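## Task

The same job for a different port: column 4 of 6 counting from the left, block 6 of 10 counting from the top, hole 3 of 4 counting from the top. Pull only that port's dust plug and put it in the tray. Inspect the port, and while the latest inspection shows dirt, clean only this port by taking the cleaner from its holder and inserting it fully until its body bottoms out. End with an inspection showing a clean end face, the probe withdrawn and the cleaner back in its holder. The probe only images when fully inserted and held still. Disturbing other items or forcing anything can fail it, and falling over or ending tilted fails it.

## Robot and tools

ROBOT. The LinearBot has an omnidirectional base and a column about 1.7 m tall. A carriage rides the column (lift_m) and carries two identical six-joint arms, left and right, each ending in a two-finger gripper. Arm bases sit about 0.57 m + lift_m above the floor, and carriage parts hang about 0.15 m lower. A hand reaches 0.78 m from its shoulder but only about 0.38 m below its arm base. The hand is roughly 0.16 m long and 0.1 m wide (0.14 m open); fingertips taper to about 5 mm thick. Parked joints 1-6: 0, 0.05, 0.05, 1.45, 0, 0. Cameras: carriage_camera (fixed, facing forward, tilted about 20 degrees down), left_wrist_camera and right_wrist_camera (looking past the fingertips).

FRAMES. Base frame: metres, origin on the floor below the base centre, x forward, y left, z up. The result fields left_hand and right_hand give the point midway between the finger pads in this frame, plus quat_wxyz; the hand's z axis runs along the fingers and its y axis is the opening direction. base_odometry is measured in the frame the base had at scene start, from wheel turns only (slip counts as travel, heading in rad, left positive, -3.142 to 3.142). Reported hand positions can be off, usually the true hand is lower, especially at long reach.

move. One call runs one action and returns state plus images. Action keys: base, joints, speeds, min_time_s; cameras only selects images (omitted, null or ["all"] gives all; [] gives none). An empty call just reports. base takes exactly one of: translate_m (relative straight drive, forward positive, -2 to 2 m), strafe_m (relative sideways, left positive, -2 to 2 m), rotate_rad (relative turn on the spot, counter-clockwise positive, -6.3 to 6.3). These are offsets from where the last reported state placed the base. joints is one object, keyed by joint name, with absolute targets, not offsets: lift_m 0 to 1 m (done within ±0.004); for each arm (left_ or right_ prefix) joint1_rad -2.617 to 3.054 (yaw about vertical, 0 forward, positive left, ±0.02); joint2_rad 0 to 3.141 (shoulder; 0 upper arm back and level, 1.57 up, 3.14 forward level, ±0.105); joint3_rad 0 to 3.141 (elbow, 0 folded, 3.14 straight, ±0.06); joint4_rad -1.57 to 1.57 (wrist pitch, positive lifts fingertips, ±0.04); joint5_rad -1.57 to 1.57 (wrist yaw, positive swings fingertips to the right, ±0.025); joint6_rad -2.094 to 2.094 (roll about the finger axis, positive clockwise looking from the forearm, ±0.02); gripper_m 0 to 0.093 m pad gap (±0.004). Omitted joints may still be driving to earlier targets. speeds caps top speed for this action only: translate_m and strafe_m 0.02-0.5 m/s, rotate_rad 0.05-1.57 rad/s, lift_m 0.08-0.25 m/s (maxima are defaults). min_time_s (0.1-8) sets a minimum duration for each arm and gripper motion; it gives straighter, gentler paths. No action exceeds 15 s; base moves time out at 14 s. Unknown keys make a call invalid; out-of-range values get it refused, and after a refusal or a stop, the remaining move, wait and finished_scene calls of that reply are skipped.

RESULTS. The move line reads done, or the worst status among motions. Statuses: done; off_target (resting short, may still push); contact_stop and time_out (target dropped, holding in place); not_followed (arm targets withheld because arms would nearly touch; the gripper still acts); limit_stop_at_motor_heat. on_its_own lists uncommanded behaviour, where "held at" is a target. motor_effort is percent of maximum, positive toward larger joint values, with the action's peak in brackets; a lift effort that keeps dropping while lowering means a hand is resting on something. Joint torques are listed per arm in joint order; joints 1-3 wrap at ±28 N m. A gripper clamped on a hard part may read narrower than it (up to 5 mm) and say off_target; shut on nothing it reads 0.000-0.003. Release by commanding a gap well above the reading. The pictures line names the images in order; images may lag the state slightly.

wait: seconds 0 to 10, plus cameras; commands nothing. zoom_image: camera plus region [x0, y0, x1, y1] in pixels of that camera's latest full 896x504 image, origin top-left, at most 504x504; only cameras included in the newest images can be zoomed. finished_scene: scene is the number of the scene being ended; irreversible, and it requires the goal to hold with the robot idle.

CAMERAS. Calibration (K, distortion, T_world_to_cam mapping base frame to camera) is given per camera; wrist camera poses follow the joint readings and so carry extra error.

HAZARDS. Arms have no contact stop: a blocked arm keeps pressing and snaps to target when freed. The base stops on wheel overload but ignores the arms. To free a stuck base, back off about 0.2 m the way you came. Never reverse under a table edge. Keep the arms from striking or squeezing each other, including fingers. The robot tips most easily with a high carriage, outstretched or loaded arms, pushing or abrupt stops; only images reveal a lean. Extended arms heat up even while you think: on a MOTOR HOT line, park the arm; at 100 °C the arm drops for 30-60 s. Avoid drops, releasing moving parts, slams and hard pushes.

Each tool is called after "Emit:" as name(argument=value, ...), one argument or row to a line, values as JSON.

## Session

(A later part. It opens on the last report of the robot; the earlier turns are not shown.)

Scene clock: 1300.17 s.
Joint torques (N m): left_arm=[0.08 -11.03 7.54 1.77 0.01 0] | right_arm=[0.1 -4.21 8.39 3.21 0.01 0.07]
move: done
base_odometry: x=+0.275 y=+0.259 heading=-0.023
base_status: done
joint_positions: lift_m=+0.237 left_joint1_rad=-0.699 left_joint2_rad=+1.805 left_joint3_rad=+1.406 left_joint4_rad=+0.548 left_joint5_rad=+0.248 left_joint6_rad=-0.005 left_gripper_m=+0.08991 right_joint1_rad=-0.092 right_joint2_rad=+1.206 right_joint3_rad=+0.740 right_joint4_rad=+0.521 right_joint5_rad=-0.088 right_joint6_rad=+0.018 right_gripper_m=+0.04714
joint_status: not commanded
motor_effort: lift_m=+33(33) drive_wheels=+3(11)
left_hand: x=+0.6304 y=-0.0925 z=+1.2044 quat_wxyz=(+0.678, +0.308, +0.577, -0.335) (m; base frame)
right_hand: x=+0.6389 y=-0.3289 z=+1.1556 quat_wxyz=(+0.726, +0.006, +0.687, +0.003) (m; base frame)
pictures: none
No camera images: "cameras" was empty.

Emit:
move(
  base={"translate_m":0.006},
  joints={"right_joint4_rad":0.595},
  speeds={"translate_m":0.02},
  cameras=[],
)

Emit:
move(
  joints={"lift_m":0.239},
  speeds={"lift_m":0.08},
  cameras=[],
)

Emit:
move(
  joints={"lift_m":0.241},
  speeds={"lift_m":0.08},
  cameras=[],
)

Emit:
move(
  joints={"lift_m":0.243},
  speeds={"lift_m":0.08},
  cameras=[],
)

Emit:
move(
  joints={"lift_m":0.245},
  speeds={"lift_m":0.08},
  cameras=["right_wrist_camera"],
)

Emit:
zoom_image(
  camera="right_wrist_camera",
  region=[425, 50, 465, 110],
)

Scene clock: 1306.53 s.
Joint torques (N m): left_arm=[-0.05 -11.02 7.57 1.79 0.01 -0.02] | right_arm=[0.18 -2.21 8.7 3.26 0 0.07]
move: off_target
base_odometry: x=+0.280 y=+0.259 heading=-0.023
base_status: done
joint_positions: lift_m=+0.237 left_joint1_rad=-0.699 left_joint2_rad=+1.805 left_joint3_rad=+1.406 left_joint4_rad=+0.548 left_joint5_rad=+0.248 left_joint6_rad=-0.005 left_gripper_m=+0.08991 right_joint1_rad=-0.094 right_joint2_rad=+1.184 right_joint3_rad=+0.737 right_joint4_rad=+0.496 right_joint5_rad=-0.088 right_joint6_rad=+0.018 right_gripper_m=+0.04714
joint_status: right_joint4_rad off_target (ended at +0.496, target +0.595)
motor_effort: lift_m=+33(33) drive_wheels=+4(11)
left_hand: x=+0.6304 y=-0.0925 z=+1.2044 quat_wxyz=(+0.678, +0.308, +0.577, -0.335) (m; base frame)
right_hand: x=+0.6345 y=-0.3290 z=+1.1563 quat_wxyz=(+0.724, +0.007, +0.690, +0.003) (m; base frame)
pictures: none
No camera images: "cameras" was empty.

Scene clock: 1306.97 s.
Joint torques (N m): left_arm=[-0.09 -11.02 7.53 1.72 0.05 0.02] | right_arm=[0.18 -2.18 8.69 3.3 0.01 0.07]
move: done
base_odometry: x=+0.280 y=+0.259 heading=-0.023
base_status: not commanded
joint_positions: lift_m=+0.239 left_joint1_rad=-0.699 left_joint2_rad=+1.805 left_joint3_rad=+1.406 left_joint4_rad=+0.549 left_joint5_rad=+0.248 left_joint6_rad=-0.005 left_gripper_m=+0.08991 right_joint1_rad=-0.094 right_joint2_rad=+1.184 right_joint3_rad=+0.736 right_joint4_rad=+0.493 right_joint5_rad=-0.088 right_joint6_rad=+0.018 right_gripper_m=+0.04714
joint_status: all done
motor_effort: lift_m=+34(43) drive_wheels=+4(4)
left_hand: x=+0.6304 y=-0.0925 z=+1.2071 quat_wxyz=(+0.678, +0.308, +0.577, -0.335) (m; base frame)
right_hand: x=+0.6346 y=-0.3290 z=+1.1575 quat_wxyz=(+0.723, +0.007, +0.691, +0.003) (m; base frame)
pictures: none
No camera images: "cameras" was empty.

Scene clock: 1307.33 s.
Joint torques (N m): left_arm=[-0.02 -10.99 7.3 1.78 0.02 0.04] | right_arm=[0.2 -2.29 8.75 3.31 0.01 0.07]
move: done
base_odometry: x=+0.280 y=+0.259 heading=-0.023
base_status: not commanded
joint_positions: lift_m=+0.241 left_joint1_rad=-0.699 left_joint2_rad=+1.805 left_joint3_rad=+1.406 left_joint4_rad=+0.550 left_joint5_rad=+0.248 left_joint6_rad=-0.005 left_gripper_m=+0.08991 right_joint1_rad=-0.094 right_joint2_rad=+1.185 right_joint3_rad=+0.735 right_joint4_rad=+0.491 right_joint5_rad=-0.088 right_joint6_rad=+0.018 right_gripper_m=+0.04714
joint_status: all done
motor_effort: lift_m=+35(38) drive_wheels=+4(4)
left_hand: x=+0.6304 y=-0.0925 z=+1.2092 quat_wxyz=(+0.678, +0.308, +0.576, -0.335) (m; base frame)
right_hand: x=+0.6348 y=-0.3290 z=+1.1585 quat_wxyz=(+0.721, +0.007, +0.692, +0.003) (m; base frame)
pictures: none
No camera images: "cameras" was empty.

Scene clock: 1307.70 s.
Joint torques (N m): left_arm=[-0.02 -10.8 7.45 1.77 -0.04 0.02] | right_arm=[0.18 -2.33 8.69 3.34 0.02 0.07]
move: done
base_odometry: x=+0.280 y=+0.259 heading=-0.023
base_status: not commanded
joint_positions: lift_m=+0.243 left_joint1_rad=-0.699 left_joint2_rad=+1.805 left_joint3_rad=+1.406 left_joint4_rad=+0.550 left_joint5_rad=+0.248 left_joint6_rad=-0.005 left_gripper_m=+0.08991 right_joint1_rad=-0.094 right_joint2_rad=+1.186 right_joint3_rad=+0.735 right_joint4_rad=+0.488 right_joint5_rad=-0.088 right_joint6_rad=+0.018 right_gripper_m=+0.04714
joint_status: all done
motor_effort: lift_m=+34(42) drive_wheels=+4(4)
left_hand: x=+0.6304 y=-0.0925 z=+1.2112 quat_wxyz=(+0.678, +0.308, +0.576, -0.335) (m; base frame)
right_hand: x=+0.6349 y=-0.3290 z=+1.1598 quat_wxyz=(+0.720, +0.007, +0.693, +0.003) (m; base frame)
pictures: none
No camera images: "cameras" was empty.

Scene clock: 1308.07 s.
Joint torques (N m): left_arm=[-0.1 -10.97 7.56 1.74 0.02 0] | right_arm=[0.18 -2.39 8.88 3.38 0 0.07]
move: done
base_odometry: x=+0.280 y=+0.259 heading=-0.023
base_status: not commanded
joint_positions: lift_m=+0.245 left_joint1_rad=-0.699 left_joint2_rad=+1.805 left_joint3_rad=+1.406 left_joint4_rad=+0.550 left_joint5_rad=+0.248 left_joint6_rad=-0.005 left_gripper_m=+0.08991 right_joint1_rad=-0.094 right_joint2_rad=+1.186 right_joint3_rad=+0.735 right_joint4_rad=+0.486 right_joint5_rad=-0.088 right_joint6_rad=+0.018 right_gripper_m=+0.04714
joint_status: all done
motor_effort: lift_m=+35(36) drive_wheels=+4(4)
left_hand: x=+0.6304 y=-0.0925 z=+1.2132 quat_wxyz=(+0.678, +0.308, +0.576, -0.335) (m; base frame)
right_hand: x=+0.6349 y=-0.3290 z=+1.1607 quat_wxyz=(+0.719, +0.007, +0.695, +0.003) (m; base frame)
pictures: right_wrist_camera
camera_calibration:
right_wrist_camera: T_world_to_cam=[[0.00225046, -0.999315, 0.0369328, -0.379573], [-0.567146, -0.031694, -0.823007, 1.30525], [0.823614, -0.0190941, -0.566829, 0.251407], [0, 0, 0, 1]] pos_world=[0.534059, -0.333144, 1.23075]

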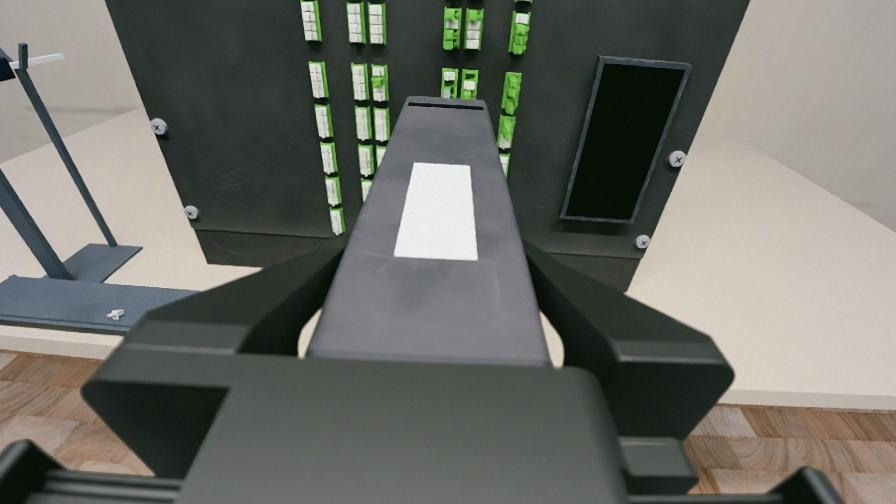

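Scaled by 8.400 from the camera's 896x504 image, which has a finer 1280x720 frame.

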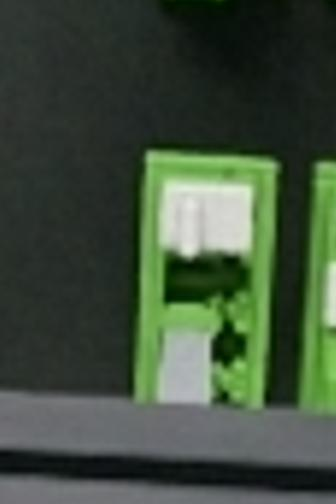

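Emit:
move(
  joints={"lift_m":0.240},
  speeds={"lift_m":0.08},
  cameras=[],
)

Emit:
move(
  joints={"lift_m":0.236},
  speeds={"lift_m":0.08},
  cameras=[],
)

Emit:
move(
  joints={"lift_m":0.232},
  speeds={"lift_m":0.08},
  cameras=[],
)

Emit:
move(
  joints={"lift_m":0.228},
  speeds={"lift_m":0.08},
  cameras=["right_wrist_camera"],
)

Emit:
zoom_image(
  camera="right_wrist_camera",
  region=[425, 50, 465, 110],
)

Scene clock: 1313.00 s.
Joint torques (N m): left_arm=[-0.01 -11.07 7.39 1.76 -0.01 0.05] | right_arm=[0.2 -2.36 8.81 3.28 0.02 0.07]
move: done
base_odometry: x=+0.280 y=+0.259 heading=-0.023
base_status: not commanded
joint_positions: lift_m=+0.240 left_joint1_rad=-0.699 left_joint2_rad=+1.805 left_joint3_rad=+1.406 left_joint4_rad=+0.547 left_joint5_rad=+0.248 left_joint6_rad=-0.005 left_gripper_m=+0.08991 right_joint1_rad=-0.094 right_joint2_rad=+1.186 right_joint3_rad=+0.735 right_joint4_rad=+0.495 right_joint5_rad=-0.088 right_joint6_rad=+0.018 right_gripper_m=+0.04714
joint_status: all done
motor_effort: lift_m=+35(37) drive_wheels=+4(5)
left_hand: x=+0.6306 y=-0.0926 z=+1.2071 quat_wxyz=(+0.677, +0.309, +0.578, -0.335) (m; base frame)
right_hand: x=+0.6349 y=-0.3290 z=+1.1576 quat_wxyz=(+0.722, +0.007, +0.692, +0.003) (m; base frame)
pictures: none
No camera images: "cameras" was empty.

Scene clock: 1313.47 s.
Joint torques (N m): left_arm=[-0.06 -10.85 7.54 1.74 0 0.05] | right_arm=[0.18 -2.4 8.9 3.17 0.04 0.07]
move: done
base_odometry: x=+0.280 y=+0.259 heading=-0.023
base_status: not commanded
joint_positions: lift_m=+0.236 left_joint1_rad=-0.699 left_joint2_rad=+1.805 left_joint3_rad=+1.406 left_joint4_rad=+0.546 left_joint5_rad=+0.248 left_joint6_rad=-0.005 left_gripper_m=+0.08991 right_joint1_rad=-0.094 right_joint2_rad=+1.187 right_joint3_rad=+0.735 right_joint4_rad=+0.505 right_joint5_rad=-0.088 right_joint6_rad=+0.018 right_gripper_m=+0.04714
joint_status: all done
motor_effort: lift_m=+35(35) drive_wheels=+4(5)
left_hand: x=+0.6306 y=-0.0927 z=+1.2030 quat_wxyz=(+0.677, +0.309, +0.578, -0.335) (m; base frame)
right_hand: x=+0.6349 y=-0.3290 z=+1.1559 quat_wxyz=(+0.725, +0.006, +0.688, +0.003) (m; base frame)
pictures: none
No camera images: "cameras" was empty.

Scene clock: 1313.93 s.
Joint torques (N m): left_arm=[0.14 -10.95 7.42 1.74 0.01 0.01] | right_arm=[0.17 -2.43 8.9 3.04 0 0.07]
move: done
base_odometry: x=+0.280 y=+0.259 heading=-0.023
base_status: not commanded
joint_positions: lift_m=+0.232 left_joint1_rad=-0.699 left_joint2_rad=+1.806 left_joint3_rad=+1.406 left_joint4_rad=+0.546 left_joint5_rad=+0.248 left_joint6_rad=-0.005 left_gripper_m=+0.08991 right_joint1_rad=-0.094 right_joint2_rad=+1.187 right_joint3_rad=+0.735 right_joint4_rad=+0.516 right_joint5_rad=-0.088 right_joint6_rad=+0.018 right_gripper_m=+0.04714
joint_status: all done
motor_effort: lift_m=+34(35) drive_wheels=+4(5)
left_hand: x=+0.6307 y=-0.0927 z=+1.1988 quat_wxyz=(+0.677, +0.309, +0.578, -0.335) (m; base frame)
right_hand: x=+0.6348 y=-0.3290 z=+1.1545 quat_wxyz=(+0.729, +0.006, +0.684, +0.003) (m; base frame)
pictures: none
No camera images: "cameras" was empty.

Scene clock: 1314.40 s.
Joint torques (N m): left_arm=[0.05 -11.18 7.46 1.79 0.01 0.04] | right_arm=[0.2 -2.55 8.79 2.86 0.01 0.07]
move: done
base_odometry: x=+0.280 y=+0.259 heading=-0.023
base_status: not commanded
joint_positions: lift_m=+0.228 left_joint1_rad=-0.699 left_joint2_rad=+1.806 left_joint3_rad=+1.406 left_joint4_rad=+0.546 left_joint5_rad=+0.248 left_joint6_rad=-0.005 left_gripper_m=+0.08991 right_joint1_rad=-0.094 right_joint2_rad=+1.188 right_joint3_rad=+0.735 right_joint4_rad=+0.531 right_joint5_rad=-0.088 right_joint6_rad=+0.018 right_gripper_m=+0.04714
joint_status: all done
motor_effort: lift_m=+34(35) drive_wheels=+4(4)
left_hand: x=+0.6307 y=-0.0927 z=+1.1947 quat_wxyz=(+0.677, +0.309, +0.578, -0.335) (m; base frame)
right_hand: x=+0.6348 y=-0.3290 z=+1.1537 quat_wxyz=(+0.734, +0.005, +0.679, +0.002) (m; base frame)
pictures: right_wrist_camera
camera_calibration:
right_wrist_camera: T_world_to_cam=[[0.000682197, -0.999163, 0.0409069, -0.382826], [-0.531964, -0.0350012, -0.846043, 1.30264], [0.846767, -0.0211838, -0.531543, 0.19149], [0, 0, 0, 1]] pos_world=[0.531072, -0.332855, 1.21953]

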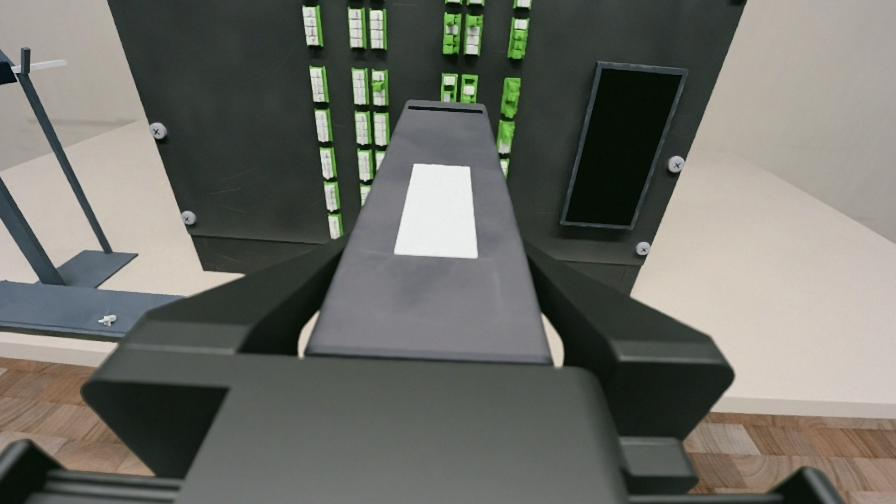

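Scaled by 8.400 from the camera's 896x504 image, which has a finer 1280x720 frame.

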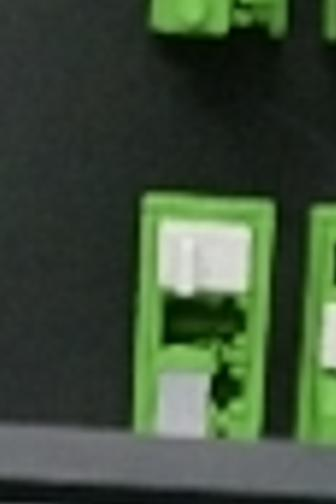

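Emit:
move(
  joints={"lift_m":0.238},
  speeds={"lift_m":0.08},
  cameras=[],
)

Emit:
move(
  base={"translate_m":0.006},
  joints={"right_joint4_rad":0.58},
  speeds={"translate_m":0.02},
  cameras=["right_wrist_camera"],
)

Emit:
move(
  base={"translate_m":0.006},
  joints={"right_joint4_rad":0.565},
  speeds={"translate_m":0.02},
  cameras=["right_wrist_camera","left_wrist_camera"],
)

Emit:
zoom_image(
  camera="right_wrist_camera",
  region=[425, 50, 465, 110],
)

Emit:
zoom_image(
  camera="left_wrist_camera",
  region=[385, 125, 465, 175],
)

Scene clock: 1332.23 s.
Joint torques (N m): left_arm=[-0.12 -10.97 7.45 1.8 -0.03 0.02] | right_arm=[0.18 -2.54 8.84 3.1 0.01 0.07]
move: done
base_odometry: x=+0.280 y=+0.259 heading=-0.023
base_status: not commanded
joint_positions: lift_m=+0.238 left_joint1_rad=-0.699 left_joint2_rad=+1.805 left_joint3_rad=+1.406 left_joint4_rad=+0.549 left_joint5_rad=+0.248 left_joint6_rad=-0.005 left_gripper_m=+0.08991 right_joint1_rad=-0.094 right_joint2_rad=+1.188 right_joint3_rad=+0.735 right_joint4_rad=+0.509 right_joint5_rad=-0.088 right_joint6_rad=+0.018 right_gripper_m=+0.04714
joint_status: all done
motor_effort: lift_m=+34(44) drive_wheels=+4(4)
left_hand: x=+0.6305 y=-0.0926 z=+1.2057 quat_wxyz=(+0.678, +0.308, +0.577, -0.335) (m; base frame)
right_hand: x=+0.6351 y=-0.3290 z=+1.1587 quat_wxyz=(+0.727, +0.006, +0.687, +0.003) (m; base frame)
pictures: none
No camera images: "cameras" was empty.

Scene clock: 1333.00 s.
Joint torques (N m): left_arm=[0.08 -11 7.5 1.73 -0.03 0.04] | right_arm=[0.25 -0.54 8.85 3.26 0.01 0.07]
move: off_target
base_odometry: x=+0.286 y=+0.259 heading=-0.022
base_status: done
joint_positions: lift_m=+0.238 left_joint1_rad=-0.699 left_joint2_rad=+1.805 left_joint3_rad=+1.406 left_joint4_rad=+0.548 left_joint5_rad=+0.248 left_joint6_rad=-0.005 left_gripper_m=+0.08991 right_joint1_rad=-0.094 right_joint2_rad=+1.167 right_joint3_rad=+0.735 right_joint4_rad=+0.482 right_joint5_rad=-0.088 right_joint6_rad=+0.018 right_gripper_m=+0.04714
joint_status: right_joint4_rad off_target (ended at +0.481, target +0.580)
motor_effort: lift_m=+33(34) drive_wheels=+5(10)
left_hand: x=+0.6306 y=-0.0926 z=+1.2054 quat_wxyz=(+0.678, +0.309, +0.577, -0.335) (m; base frame)
right_hand: x=+0.6312 y=-0.3291 z=+1.1599 quat_wxyz=(+0.724, +0.007, +0.690, +0.002) (m; base frame)
pictures: right_wrist_camera
camera_calibration:
right_wrist_camera: T_world_to_cam=[[0.000187037, -0.999268, 0.0382444, -0.379787], [-0.55559, -0.0319024, -0.830844, 1.30418], [0.831457, -0.0210928, -0.555189, 0.23497], [0, 0, 0, 1]] pos_world=[0.529292, -0.332946, 1.22855]

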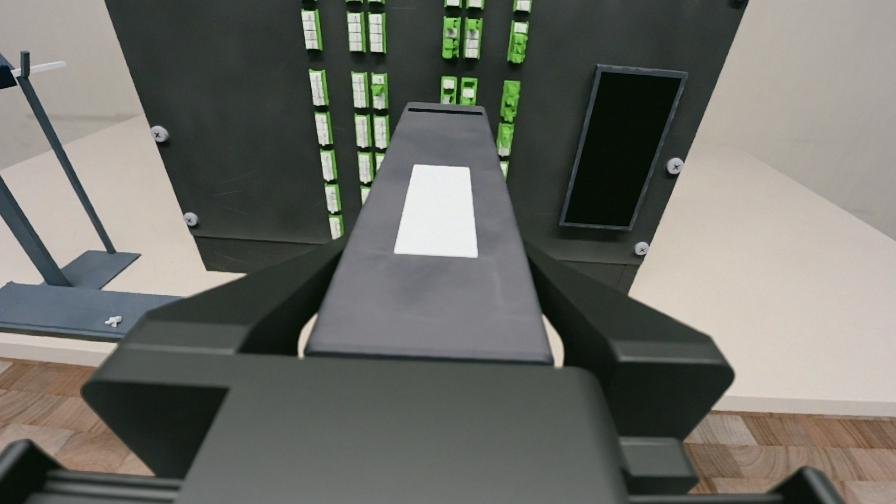

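Scene clock: 1333.70 s.
Joint torques (N m): left_arm=[0.02 -10.95 7.58 1.77 0 0.01] | right_arm=[0.34 1.2 9.07 3.18 -0.02 0.07]
move: off_target
base_odometry: x=+0.292 y=+0.259 heading=-0.022
base_status: done
joint_positions: lift_m=+0.238 left_joint1_rad=-0.699 left_joint2_rad=+1.805 left_joint3_rad=+1.406 left_joint4_rad=+0.548 left_joint5_rad=+0.248 left_joint6_rad=-0.005 left_gripper_m=+0.08991 right_joint1_rad=-0.096 right_joint2_rad=+1.148 right_joint3_rad=+0.732 right_joint4_rad=+0.473 right_joint5_rad=-0.086 right_joint6_rad=+0.018 right_gripper_m=+0.04714
joint_status: right_joint4_rad off_target (ended at +0.473, target +0.565)
motor_effort: lift_m=+33(34) drive_wheels=+5(12)
left_hand: x=+0.6306 y=-0.0926 z=+1.2054 quat_wxyz=(+0.678, +0.309, +0.577, -0.335) (m; base frame)
right_hand: x=+0.6271 y=-0.3295 z=+1.1640 quat_wxyz=(+0.727, +0.008, +0.687, +0.001) (m; base frame)
pictures: left_wrist_camera, right_wrist_camera
camera_calibration:
left_wrist_camera: T_world_to_cam=[[-0.816939, -0.576466, -0.0172469, 0.486683], [-0.241217, 0.368699, -0.897706, 1.27689], [0.523856, -0.729211, -0.440258, 0.257399], [0, 0, 0, 1]] pos_world=[0.570758, -0.00253342, 1.26799]
right_wrist_camera: T_world_to_cam=[[-0.00269913, -0.99924, 0.0388736, -0.379163], [-0.548972, -0.0310116, -0.835265, 1.30664], [0.835837, -0.023595, -0.548471, 0.229207], [0, 0, 0, 1]] pos_world=[0.524705, -0.332946, 1.23184]

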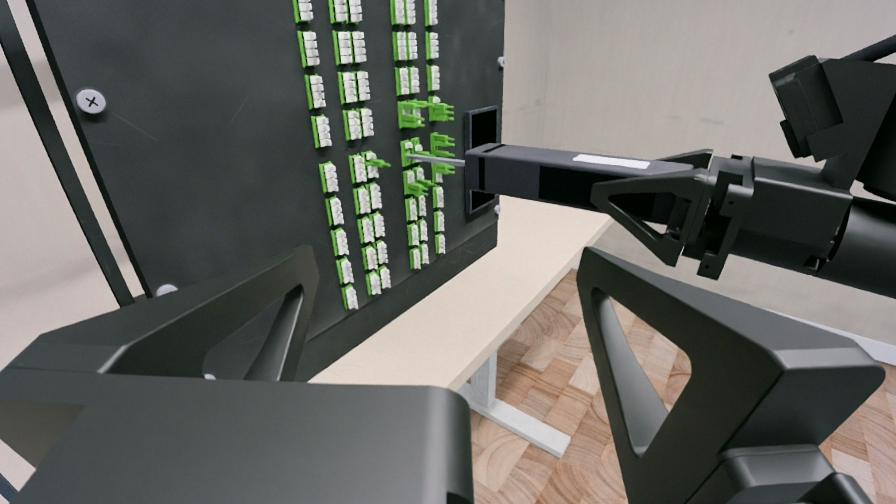

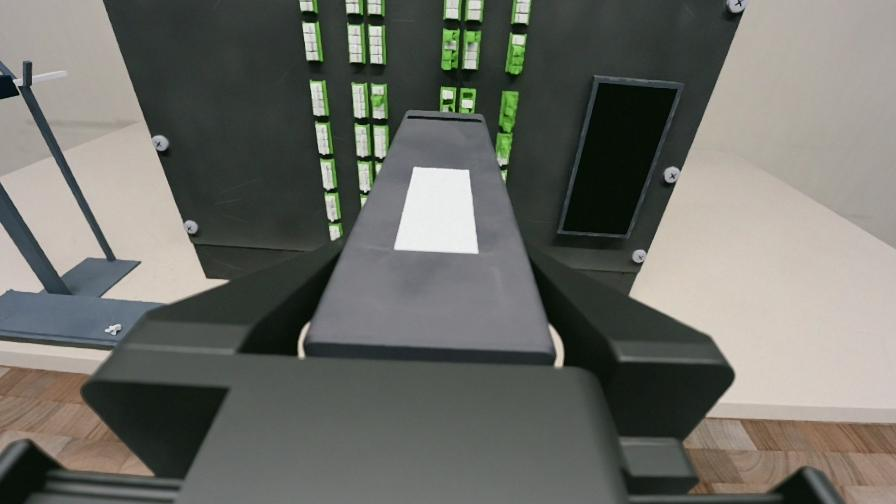

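Scaled by 8.400 from the camera's 896x504 image, which has a finer 1280x720 frame.

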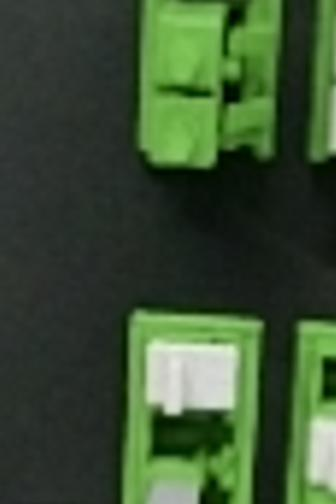

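Scaled by 6.300 from the camera's 896x504 image, which has a finer 1280x720 frame.

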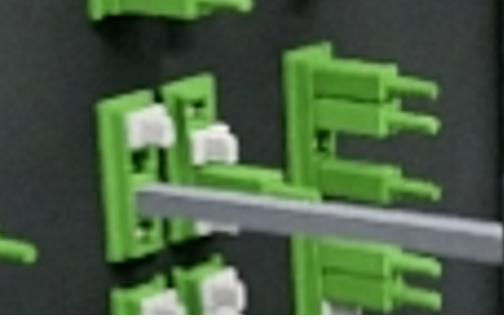

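Emit:
move(
  cameras=["left_wrist_camera","right_wrist_camera"],
)

Scene clock: 1349.00 s.
Joint torques (N m): left_arm=[0.01 -10.97 7.43 1.75 -0.01 0.04] | right_arm=[0.34 1.17 9.09 3.18 -0.01 0.07]
MOTOR HOT: joint 4 (wrist pitch) of the right arm reports 75 °C; the controller stops that arm at 100 °C. To cool a motor, set the load down, stop pushing, or move to a pose that needs little force.
base_odometry: x=+0.292 y=+0.259 heading=-0.022
base_status: done
joint_positions: lift_m=+0.238 left_joint1_rad=-0.699 left_joint2_rad=+1.805 left_joint3_rad=+1.406 left_joint4_rad=+0.548 left_joint5_rad=+0.248 left_joint6_rad=-0.005 left_gripper_m=+0.08991 right_joint1_rad=-0.096 right_joint2_rad=+1.148 right_joint3_rad=+0.732 right_joint4_rad=+0.473 right_joint5_rad=-0.086 right_joint6_rad=+0.018 right_gripper_m=+0.04714
joint_status: right_joint4_rad off_target (ended at +0.473, target +0.565)
motor_effort: lift_m=+33(34) drive_wheels=+5(12)
left_hand: x=+0.6306 y=-0.0926 z=+1.2054 quat_wxyz=(+0.678, +0.309, +0.577, -0.335) (m; base frame)
right_hand: x=+0.6271 y=-0.3295 z=+1.1640 quat_wxyz=(+0.727, +0.008, +0.687, +0.001) (m; base frame)
pictures: left_wrist_camera, right_wrist_camera
camera_calibration:
left_wrist_camera: T_world_to_cam=[[-0.816939, -0.576466, -0.0172469, 0.486683], [-0.241217, 0.368699, -0.897706, 1.27689], [0.523856, -0.729211, -0.440258, 0.257399], [0, 0, 0, 1]] pos_world=[0.570758, -0.00253342, 1.26799]
right_wrist_camera: T_world_to_cam=[[-0.00269913, -0.99924, 0.0388736, -0.379163], [-0.548972, -0.0310116, -0.835265, 1.30664], [0.835837, -0.023595, -0.548471, 0.229207], [0, 0, 0, 1]] pos_world=[0.524705, -0.332946, 1.23184]

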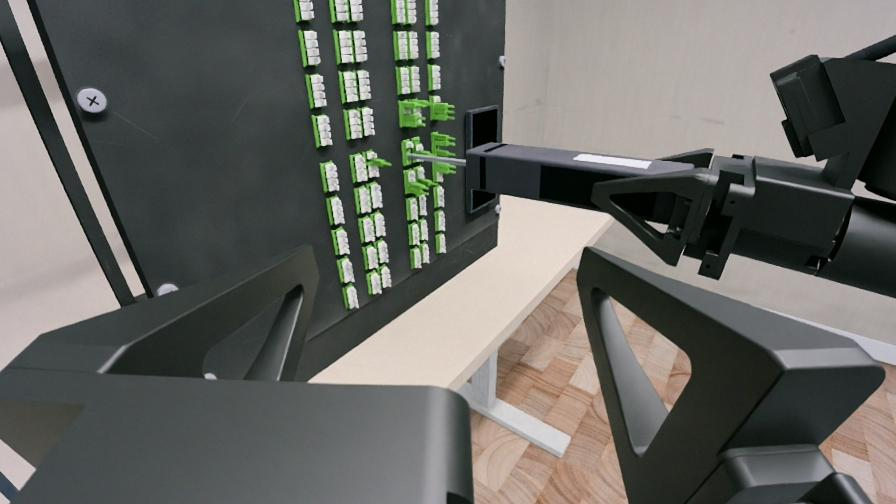

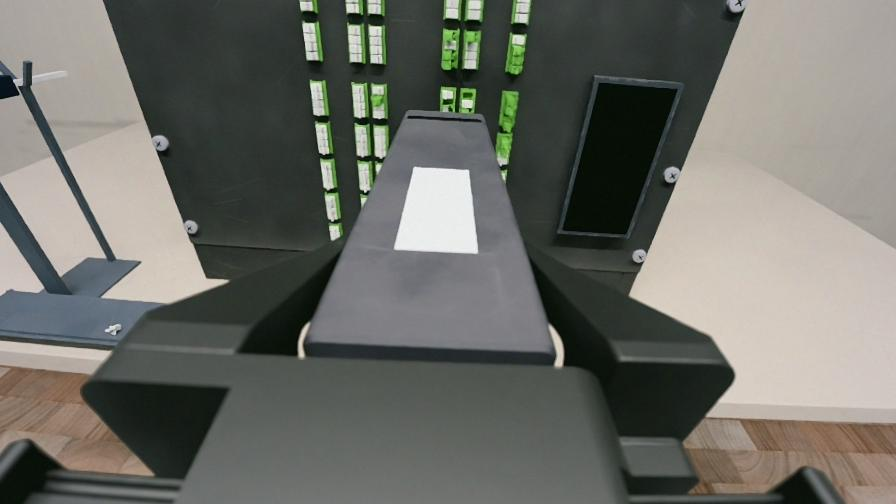

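Emit:
move(
  base={"translate_m":-0.02},
  speeds={"translate_m":0.02},
  cameras=["left_wrist_camera","right_wrist_camera"],
)

Emit:
move(
  base={"translate_m":-0.02},
  speeds={"translate_m":0.02},
  cameras=["left_wrist_camera","right_wrist_camera"],
)

Scene clock: 1355.23 s.
Joint torques (N m): left_arm=[0.21 -10.96 7.51 1.76 -0.01 0.02] | right_arm=[0.21 -6.2 7.57 2.26 -0.07 0.07]
move: done
MOTOR HOT: still on. Joint 4 (wrist pitch) of the right arm reports 75 °C.
base_odometry: x=+0.272 y=+0.259 heading=-0.023
base_status: done
joint_positions: lift_m=+0.238 left_joint1_rad=-0.699 left_joint2_rad=+1.805 left_joint3_rad=+1.406 left_joint4_rad=+0.548 left_joint5_rad=+0.248 left_joint6_rad=-0.005 left_gripper_m=+0.08991 right_joint1_rad=-0.094 right_joint2_rad=+1.229 right_joint3_rad=+0.750 right_joint4_rad=+0.556 right_joint5_rad=-0.082 right_joint6_rad=+0.018 right_gripper_m=+0.04714
joint_status: not commanded
on_its_own: right_joint4_rad moved +0.084 to your old target +0.565
motor_effort: lift_m=+34(34) drive_wheels=-2(8)
left_hand: x=+0.6306 y=-0.0926 z=+1.2054 quat_wxyz=(+0.678, +0.309, +0.577, -0.335) (m; base frame)
right_hand: x=+0.6434 y=-0.3310 z=+1.1615 quat_wxyz=(+0.734, +0.008, +0.679, +0.000) (m; base frame)
pictures: left_wrist_camera, right_wrist_camera
camera_calibration:
left_wrist_camera: T_world_to_cam=[[-0.816939, -0.576466, -0.0172469, 0.486683], [-0.241217, 0.368699, -0.897706, 1.27689], [0.523856, -0.729211, -0.440258, 0.257399], [0, 0, 0, 1]] pos_world=[0.570758, -0.00253342, 1.26799]
right_wrist_camera: T_world_to_cam=[[-0.00584112, -0.999161, 0.0405281, -0.380454], [-0.531805, -0.0312184, -0.846291, 1.31515], [0.846847, -0.0264963, -0.531177, 0.186021], [0, 0, 0, 1]] pos_world=[0.539652, -0.334149, 1.22723]

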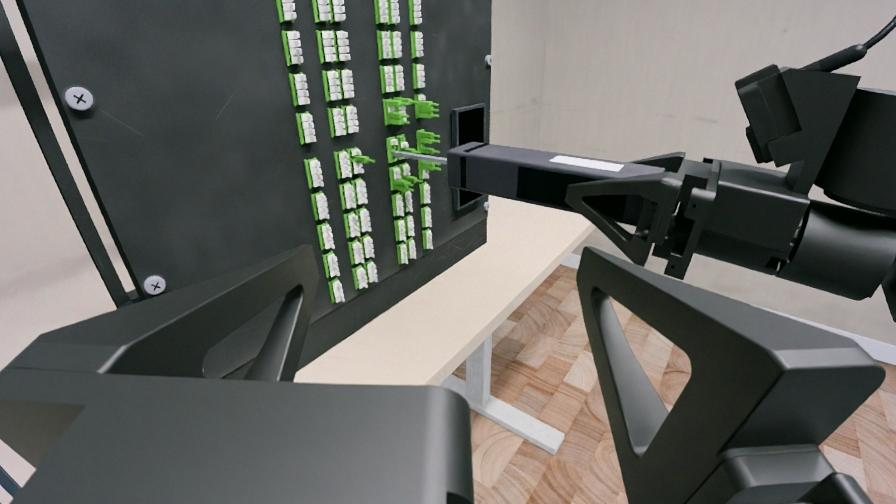

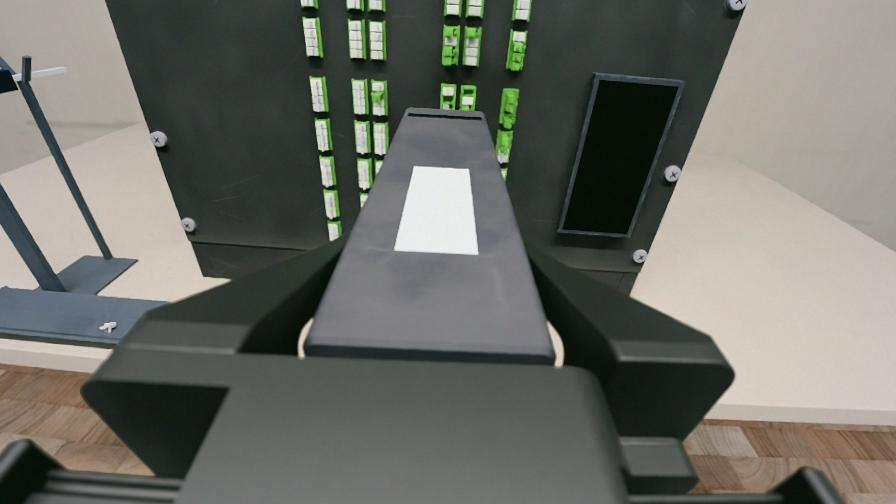

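Scene clock: 1356.67 s.
Joint torques (N m): left_arm=[0.02 -11.02 7.53 1.76 -0.02 0.01] | right_arm=[-0.35 -11.93 4.31 2.23 -0.13 0.07]
move: done
MOTOR HOT: still on. Joint 4 (wrist pitch) of the right arm reports 75 °C.
base_odometry: x=+0.252 y=+0.260 heading=-0.023
base_status: done
joint_positions: lift_m=+0.238 left_joint1_rad=-0.699 left_joint2_rad=+1.805 left_joint3_rad=+1.406 left_joint4_rad=+0.548 left_joint5_rad=+0.248 left_joint6_rad=-0.005 left_gripper_m=+0.08991 right_joint1_rad=-0.088 right_joint2_rad=+1.290 right_joint3_rad=+0.792 right_joint4_rad=+0.561 right_joint5_rad=-0.075 right_joint6_rad=+0.018 right_gripper_m=+0.04712
joint_status: not commanded
motor_effort: lift_m=+33(34) drive_wheels=-5(14)
left_hand: x=+0.6306 y=-0.0926 z=+1.2054 quat_wxyz=(+0.678, +0.309, +0.577, -0.335) (m; base frame)
right_hand: x=+0.6578 y=-0.3309 z=+1.1579 quat_wxyz=(+0.729, +0.009, +0.685, +0.000) (m; base frame)
pictures: left_wrist_camera, right_wrist_camera
camera_calibration:
left_wrist_camera: T_world_to_cam=[[-0.816939, -0.576466, -0.0172469, 0.486683], [-0.241217, 0.368699, -0.897706, 1.27689], [0.523856, -0.729211, -0.440258, 0.257399], [0, 0, 0, 1]] pos_world=[0.570758, -0.00253342, 1.26799]
right_wrist_camera: T_world_to_cam=[[-0.00634513, -0.99923, 0.0387144, -0.377699], [-0.544592, -0.0290172, -0.838199, 1.31955], [0.838677, -0.026402, -0.543988, 0.192224], [0, 0, 0, 1]] pos_world=[0.555008, -0.334043, 1.22524]

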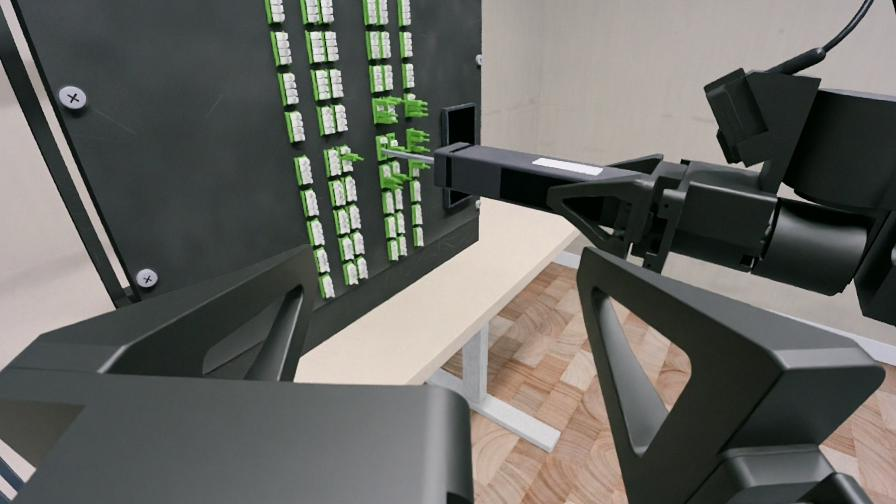

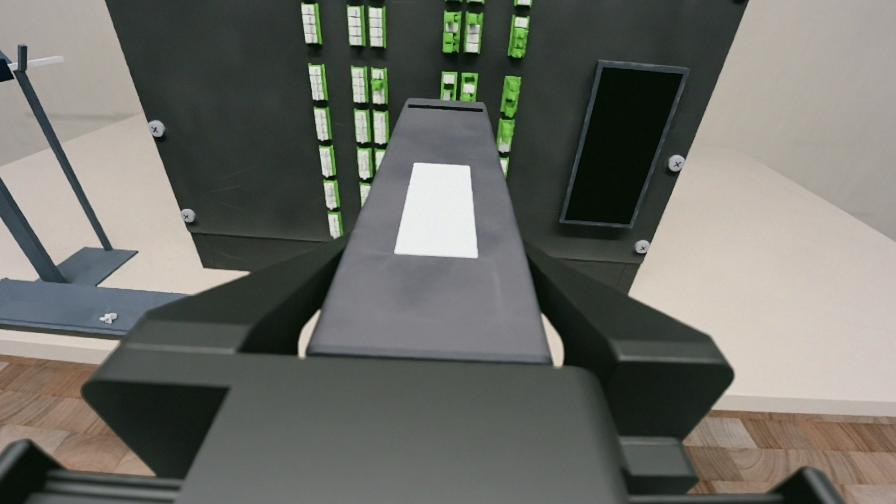

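Emit:
move(
  joints={"lift_m":0.242},
  speeds={"lift_m":0.08},
  cameras=["left_wrist_camera","right_wrist_camera"],
)

Emit:
move(
  joints={"lift_m":0.246},
  speeds={"lift_m":0.08},
  cameras=["left_wrist_camera","right_wrist_camera"],
)

Scene clock: 1368.63 s.
Joint torques (N m): left_arm=[-0.09 -10.95 7.5 1.74 -0.01 0.03] | right_arm=[-0.34 -11.88 4.38 2.34 -0.13 0.07]
move: done
MOTOR HOT: cleared for the motors of the right arm.
base_odometry: x=+0.252 y=+0.260 heading=-0.023
base_status: not commanded
joint_positions: lift_m=+0.242 left_joint1_rad=-0.699 left_joint2_rad=+1.805 left_joint3_rad=+1.406 left_joint4_rad=+0.549 left_joint5_rad=+0.248 left_joint6_rad=-0.005 left_gripper_m=+0.08991 right_joint1_rad=-0.088 right_joint2_rad=+1.290 right_joint3_rad=+0.792 right_joint4_rad=+0.551 right_joint5_rad=-0.075 right_joint6_rad=+0.018 right_gripper_m=+0.04712
joint_status: all done
motor_effort: lift_m=+33(39) drive_wheels=-4(5)
left_hand: x=+0.6304 y=-0.0925 z=+1.2102 quat_wxyz=(+0.678, +0.308, +0.577, -0.335) (m; base frame)
right_hand: x=+0.6579 y=-0.3309 z=+1.1595 quat_wxyz=(+0.725, +0.009, +0.688, +0.000) (m; base frame)
pictures: left_wrist_camera, right_wrist_camera
camera_calibration:
left_wrist_camera: T_world_to_cam=[[-0.816929, -0.576466, -0.0176959, 0.487198], [-0.239727, 0.367312, -0.898673, 1.28125], [0.524554, -0.72991, -0.438263, 0.25679], [0, 0, 0, 1]] pos_world=[0.570457, -0.00233187, 1.27259]
right_wrist_camera: T_world_to_cam=[[-0.00598966, -0.999266, 0.0378305, -0.377016], [-0.552849, -0.0282147, -0.832804, 1.32039], [0.83326, -0.0259028, -0.552274, 0.206341], [0, 0, 0, 1]] pos_world=[0.555781, -0.334141, 1.22784]

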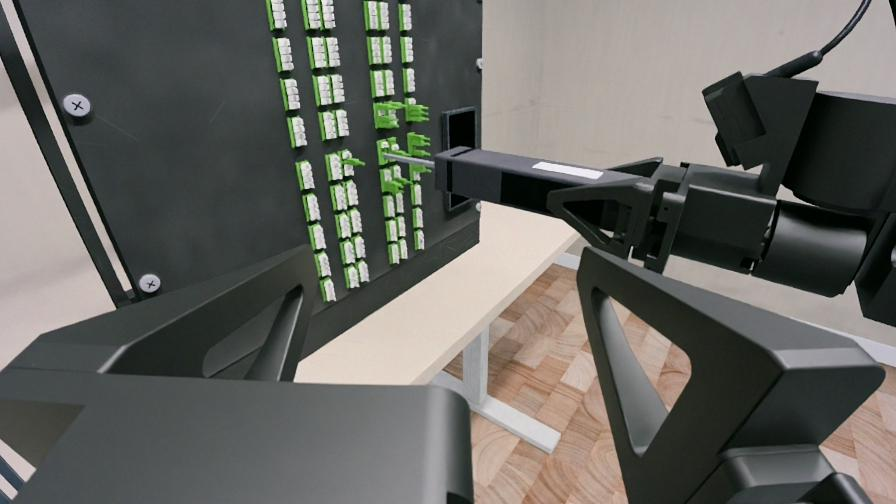

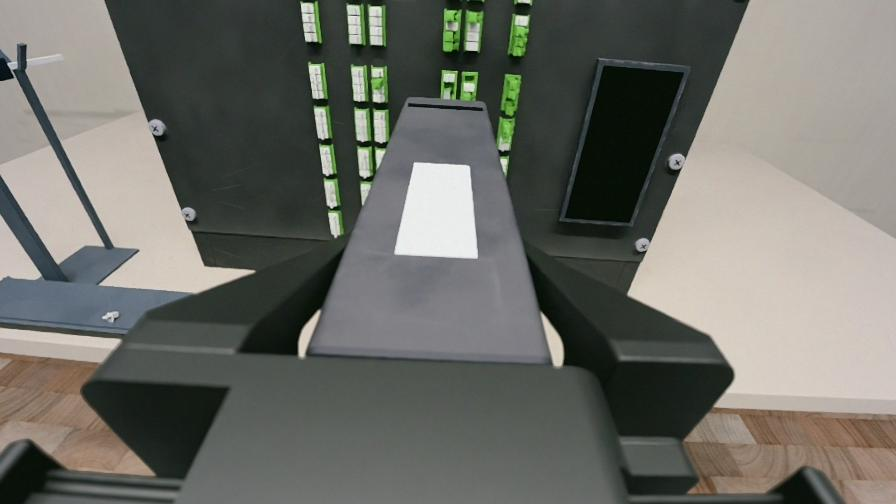

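Scene clock: 1369.10 s.
Joint torques (N m): left_arm=[0.05 -10.88 7.56 1.74 0.02 -0.01] | right_arm=[-0.35 -11.88 4.44 2.42 -0.12 0.07]
move: done
base_odometry: x=+0.252 y=+0.260 heading=-0.023
base_status: not commanded
joint_positions: lift_m=+0.246 left_joint1_rad=-0.699 left_joint2_rad=+1.804 left_joint3_rad=+1.406 left_joint4_rad=+0.550 left_joint5_rad=+0.248 left_joint6_rad=-0.005 left_gripper_m=+0.08991 right_joint1_rad=-0.088 right_joint2_rad=+1.290 right_joint3_rad=+0.790 right_joint4_rad=+0.543 right_joint5_rad=-0.075 right_joint6_rad=+0.018 right_gripper_m=+0.04712
joint_status: all done
motor_effort: lift_m=+33(39) drive_wheels=-4(4)
left_hand: x=+0.6303 y=-0.0924 z=+1.2145 quat_wxyz=(+0.678, +0.308, +0.576, -0.335) (m; base frame)
right_hand: x=+0.6579 y=-0.3309 z=+1.1609 quat_wxyz=(+0.722, +0.010, +0.692, +0.001) (m; base frame)
pictures: left_wrist_camera, right_wrist_camera
camera_calibration:
left_wrist_camera: T_world_to_cam=[[-0.816917, -0.576475, -0.0179851, 0.48761], [-0.239163, 0.366961, -0.898966, 1.28502], [0.524832, -0.730079, -0.437648, 0.257813], [0, 0, 0, 1]] pos_world=[0.570356, -0.00223144, 1.27679]
right_wrist_camera: T_world_to_cam=[[-0.00565004, -0.999293, 0.037163, -0.376474], [-0.560437, -0.0276142, -0.827737, 1.32087], [0.828178, -0.0255043, -0.559885, 0.219374], [0, 0, 0, 1]] pos_world=[0.556457, -0.334139, 1.23015]

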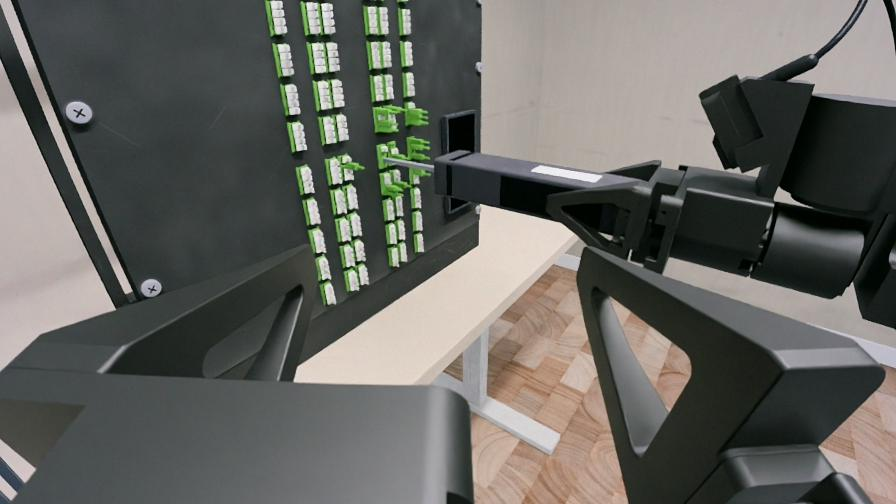

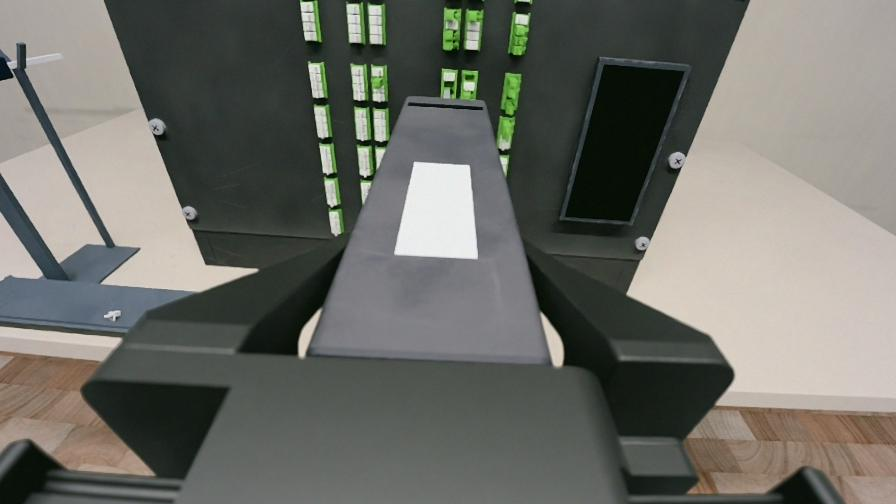

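Emit:
move(
  joints={"lift_m":0.250},
  speeds={"lift_m":0.08},
  cameras=[],
)

Emit:
move(
  joints={"lift_m":0.254},
  speeds={"lift_m":0.08},
  cameras=["left_wrist_camera","right_wrist_camera"],
)

Scene clock: 1373.33 s.
Joint torques (N m): left_arm=[-0.27 -10.92 7.51 1.73 -0.05 0.01] | right_arm=[-0.34 -11.85 4.59 2.46 -0.14 0.08]
move: done
base_odometry: x=+0.252 y=+0.260 heading=-0.023
base_status: not commanded
joint_positions: lift_m=+0.250 left_joint1_rad=-0.699 left_joint2_rad=+1.804 left_joint3_rad=+1.406 left_joint4_rad=+0.550 left_joint5_rad=+0.248 left_joint6_rad=-0.005 left_gripper_m=+0.08991 right_joint1_rad=-0.088 right_joint2_rad=+1.290 right_joint3_rad=+0.788 right_joint4_rad=+0.538 right_joint5_rad=-0.075 right_joint6_rad=+0.018 right_gripper_m=+0.04712
joint_status: all done
motor_effort: lift_m=+34(44) drive_wheels=-4(4)
left_hand: x=+0.6302 y=-0.0923 z=+1.2188 quat_wxyz=(+0.679, +0.308, +0.576, -0.335) (m; base frame)
right_hand: x=+0.6579 y=-0.3309 z=+1.1627 quat_wxyz=(+0.720, +0.010, +0.694, +0.001) (m; base frame)
pictures: none
No camera images: "cameras" was empty.

Scene clock: 1373.80 s.
Joint torques (N m): left_arm=[0.01 -10.74 7.5 1.69 -0.01 0.02] | right_arm=[-0.35 -11.95 4.6 2.56 -0.12 0.07]
move: done
base_odometry: x=+0.252 y=+0.260 heading=-0.023
base_status: not commanded
joint_positions: lift_m=+0.254 left_joint1_rad=-0.699 left_joint2_rad=+1.804 left_joint3_rad=+1.406 left_joint4_rad=+0.550 left_joint5_rad=+0.248 left_joint6_rad=-0.005 left_gripper_m=+0.08991 right_joint1_rad=-0.088 right_joint2_rad=+1.290 right_joint3_rad=+0.787 right_joint4_rad=+0.532 right_joint5_rad=-0.075 right_joint6_rad=+0.018 right_gripper_m=+0.04712
joint_status: all done
motor_effort: lift_m=+34(43) drive_wheels=-4(4)
left_hand: x=+0.6301 y=-0.0923 z=+1.2230 quat_wxyz=(+0.679, +0.308, +0.576, -0.335) (m; base frame)
right_hand: x=+0.6578 y=-0.3309 z=+1.1646 quat_wxyz=(+0.717, +0.010, +0.697, +0.001) (m; base frame)
pictures: left_wrist_camera, right_wrist_camera
camera_calibration:
left_wrist_camera: T_world_to_cam=[[-0.816865, -0.576542, -0.0182036, 0.487964], [-0.238453, 0.366248, -0.899446, 1.29265], [0.525235, -0.730385, -0.436653, 0.260233], [0, 0, 0, 1]] pos_world=[0.570155, -0.00203033, 1.28519]
right_wrist_camera: T_world_to_cam=[[-0.00512747, -0.999338, 0.0360191, -0.375649], [-0.572025, -0.0266131, -0.819804, 1.32257], [0.82022, -0.0248073, -0.57151, 0.240545], [0, 0, 0, 1]] pos_world=[0.55732, -0.334235, 1.23526]

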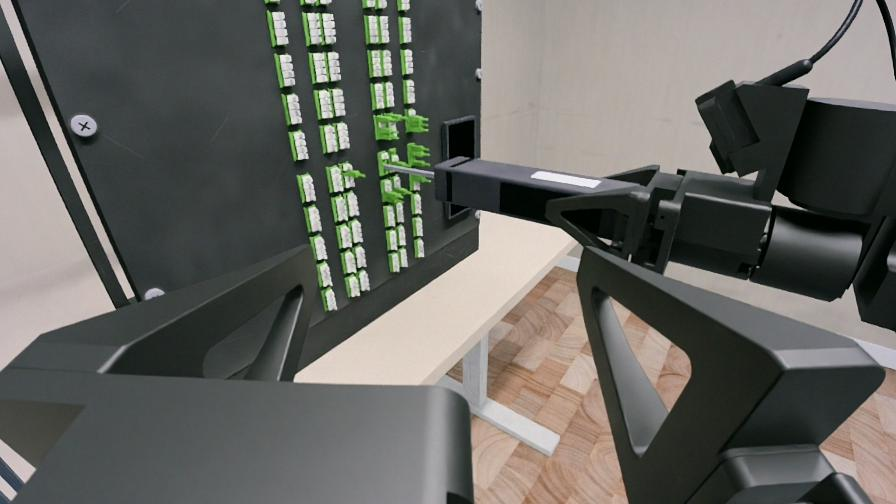

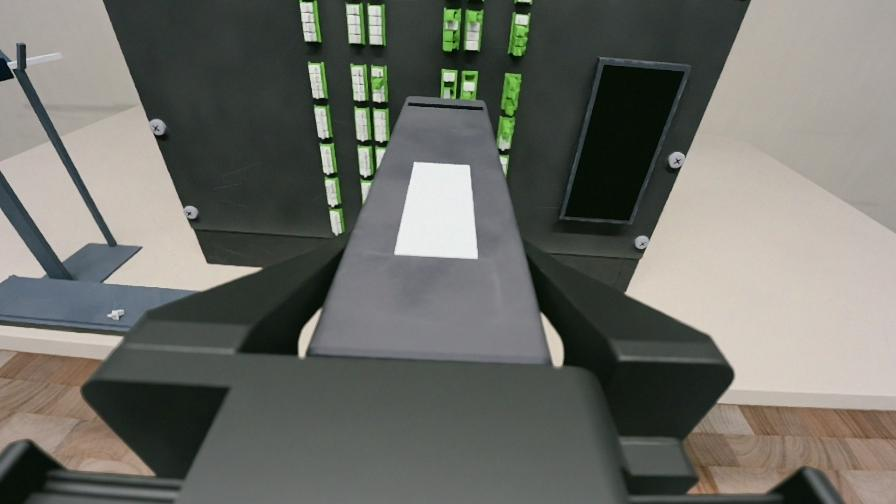

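Emit:
zoom_image(
  camera="left_wrist_camera",
  region=[370, 130, 480, 210],
)

Emit:
zoom_image(
  camera="right_wrist_camera",
  region=[425, 50, 465, 110],
)

Scaled by 4.582 from the camera's 896x504 image, which has a finer 1280x720 frame.

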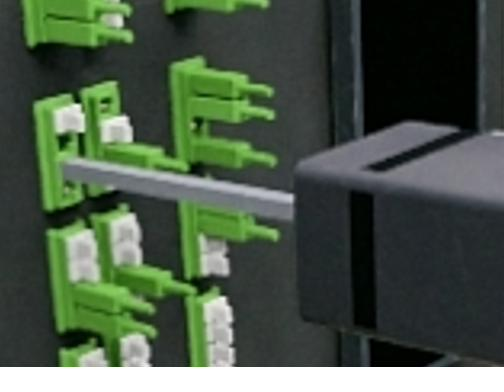

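Scaled by 8.400 from the camera's 896x504 image, which has a finer 1280x720 frame.

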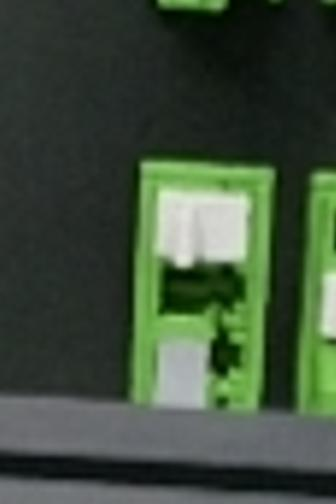

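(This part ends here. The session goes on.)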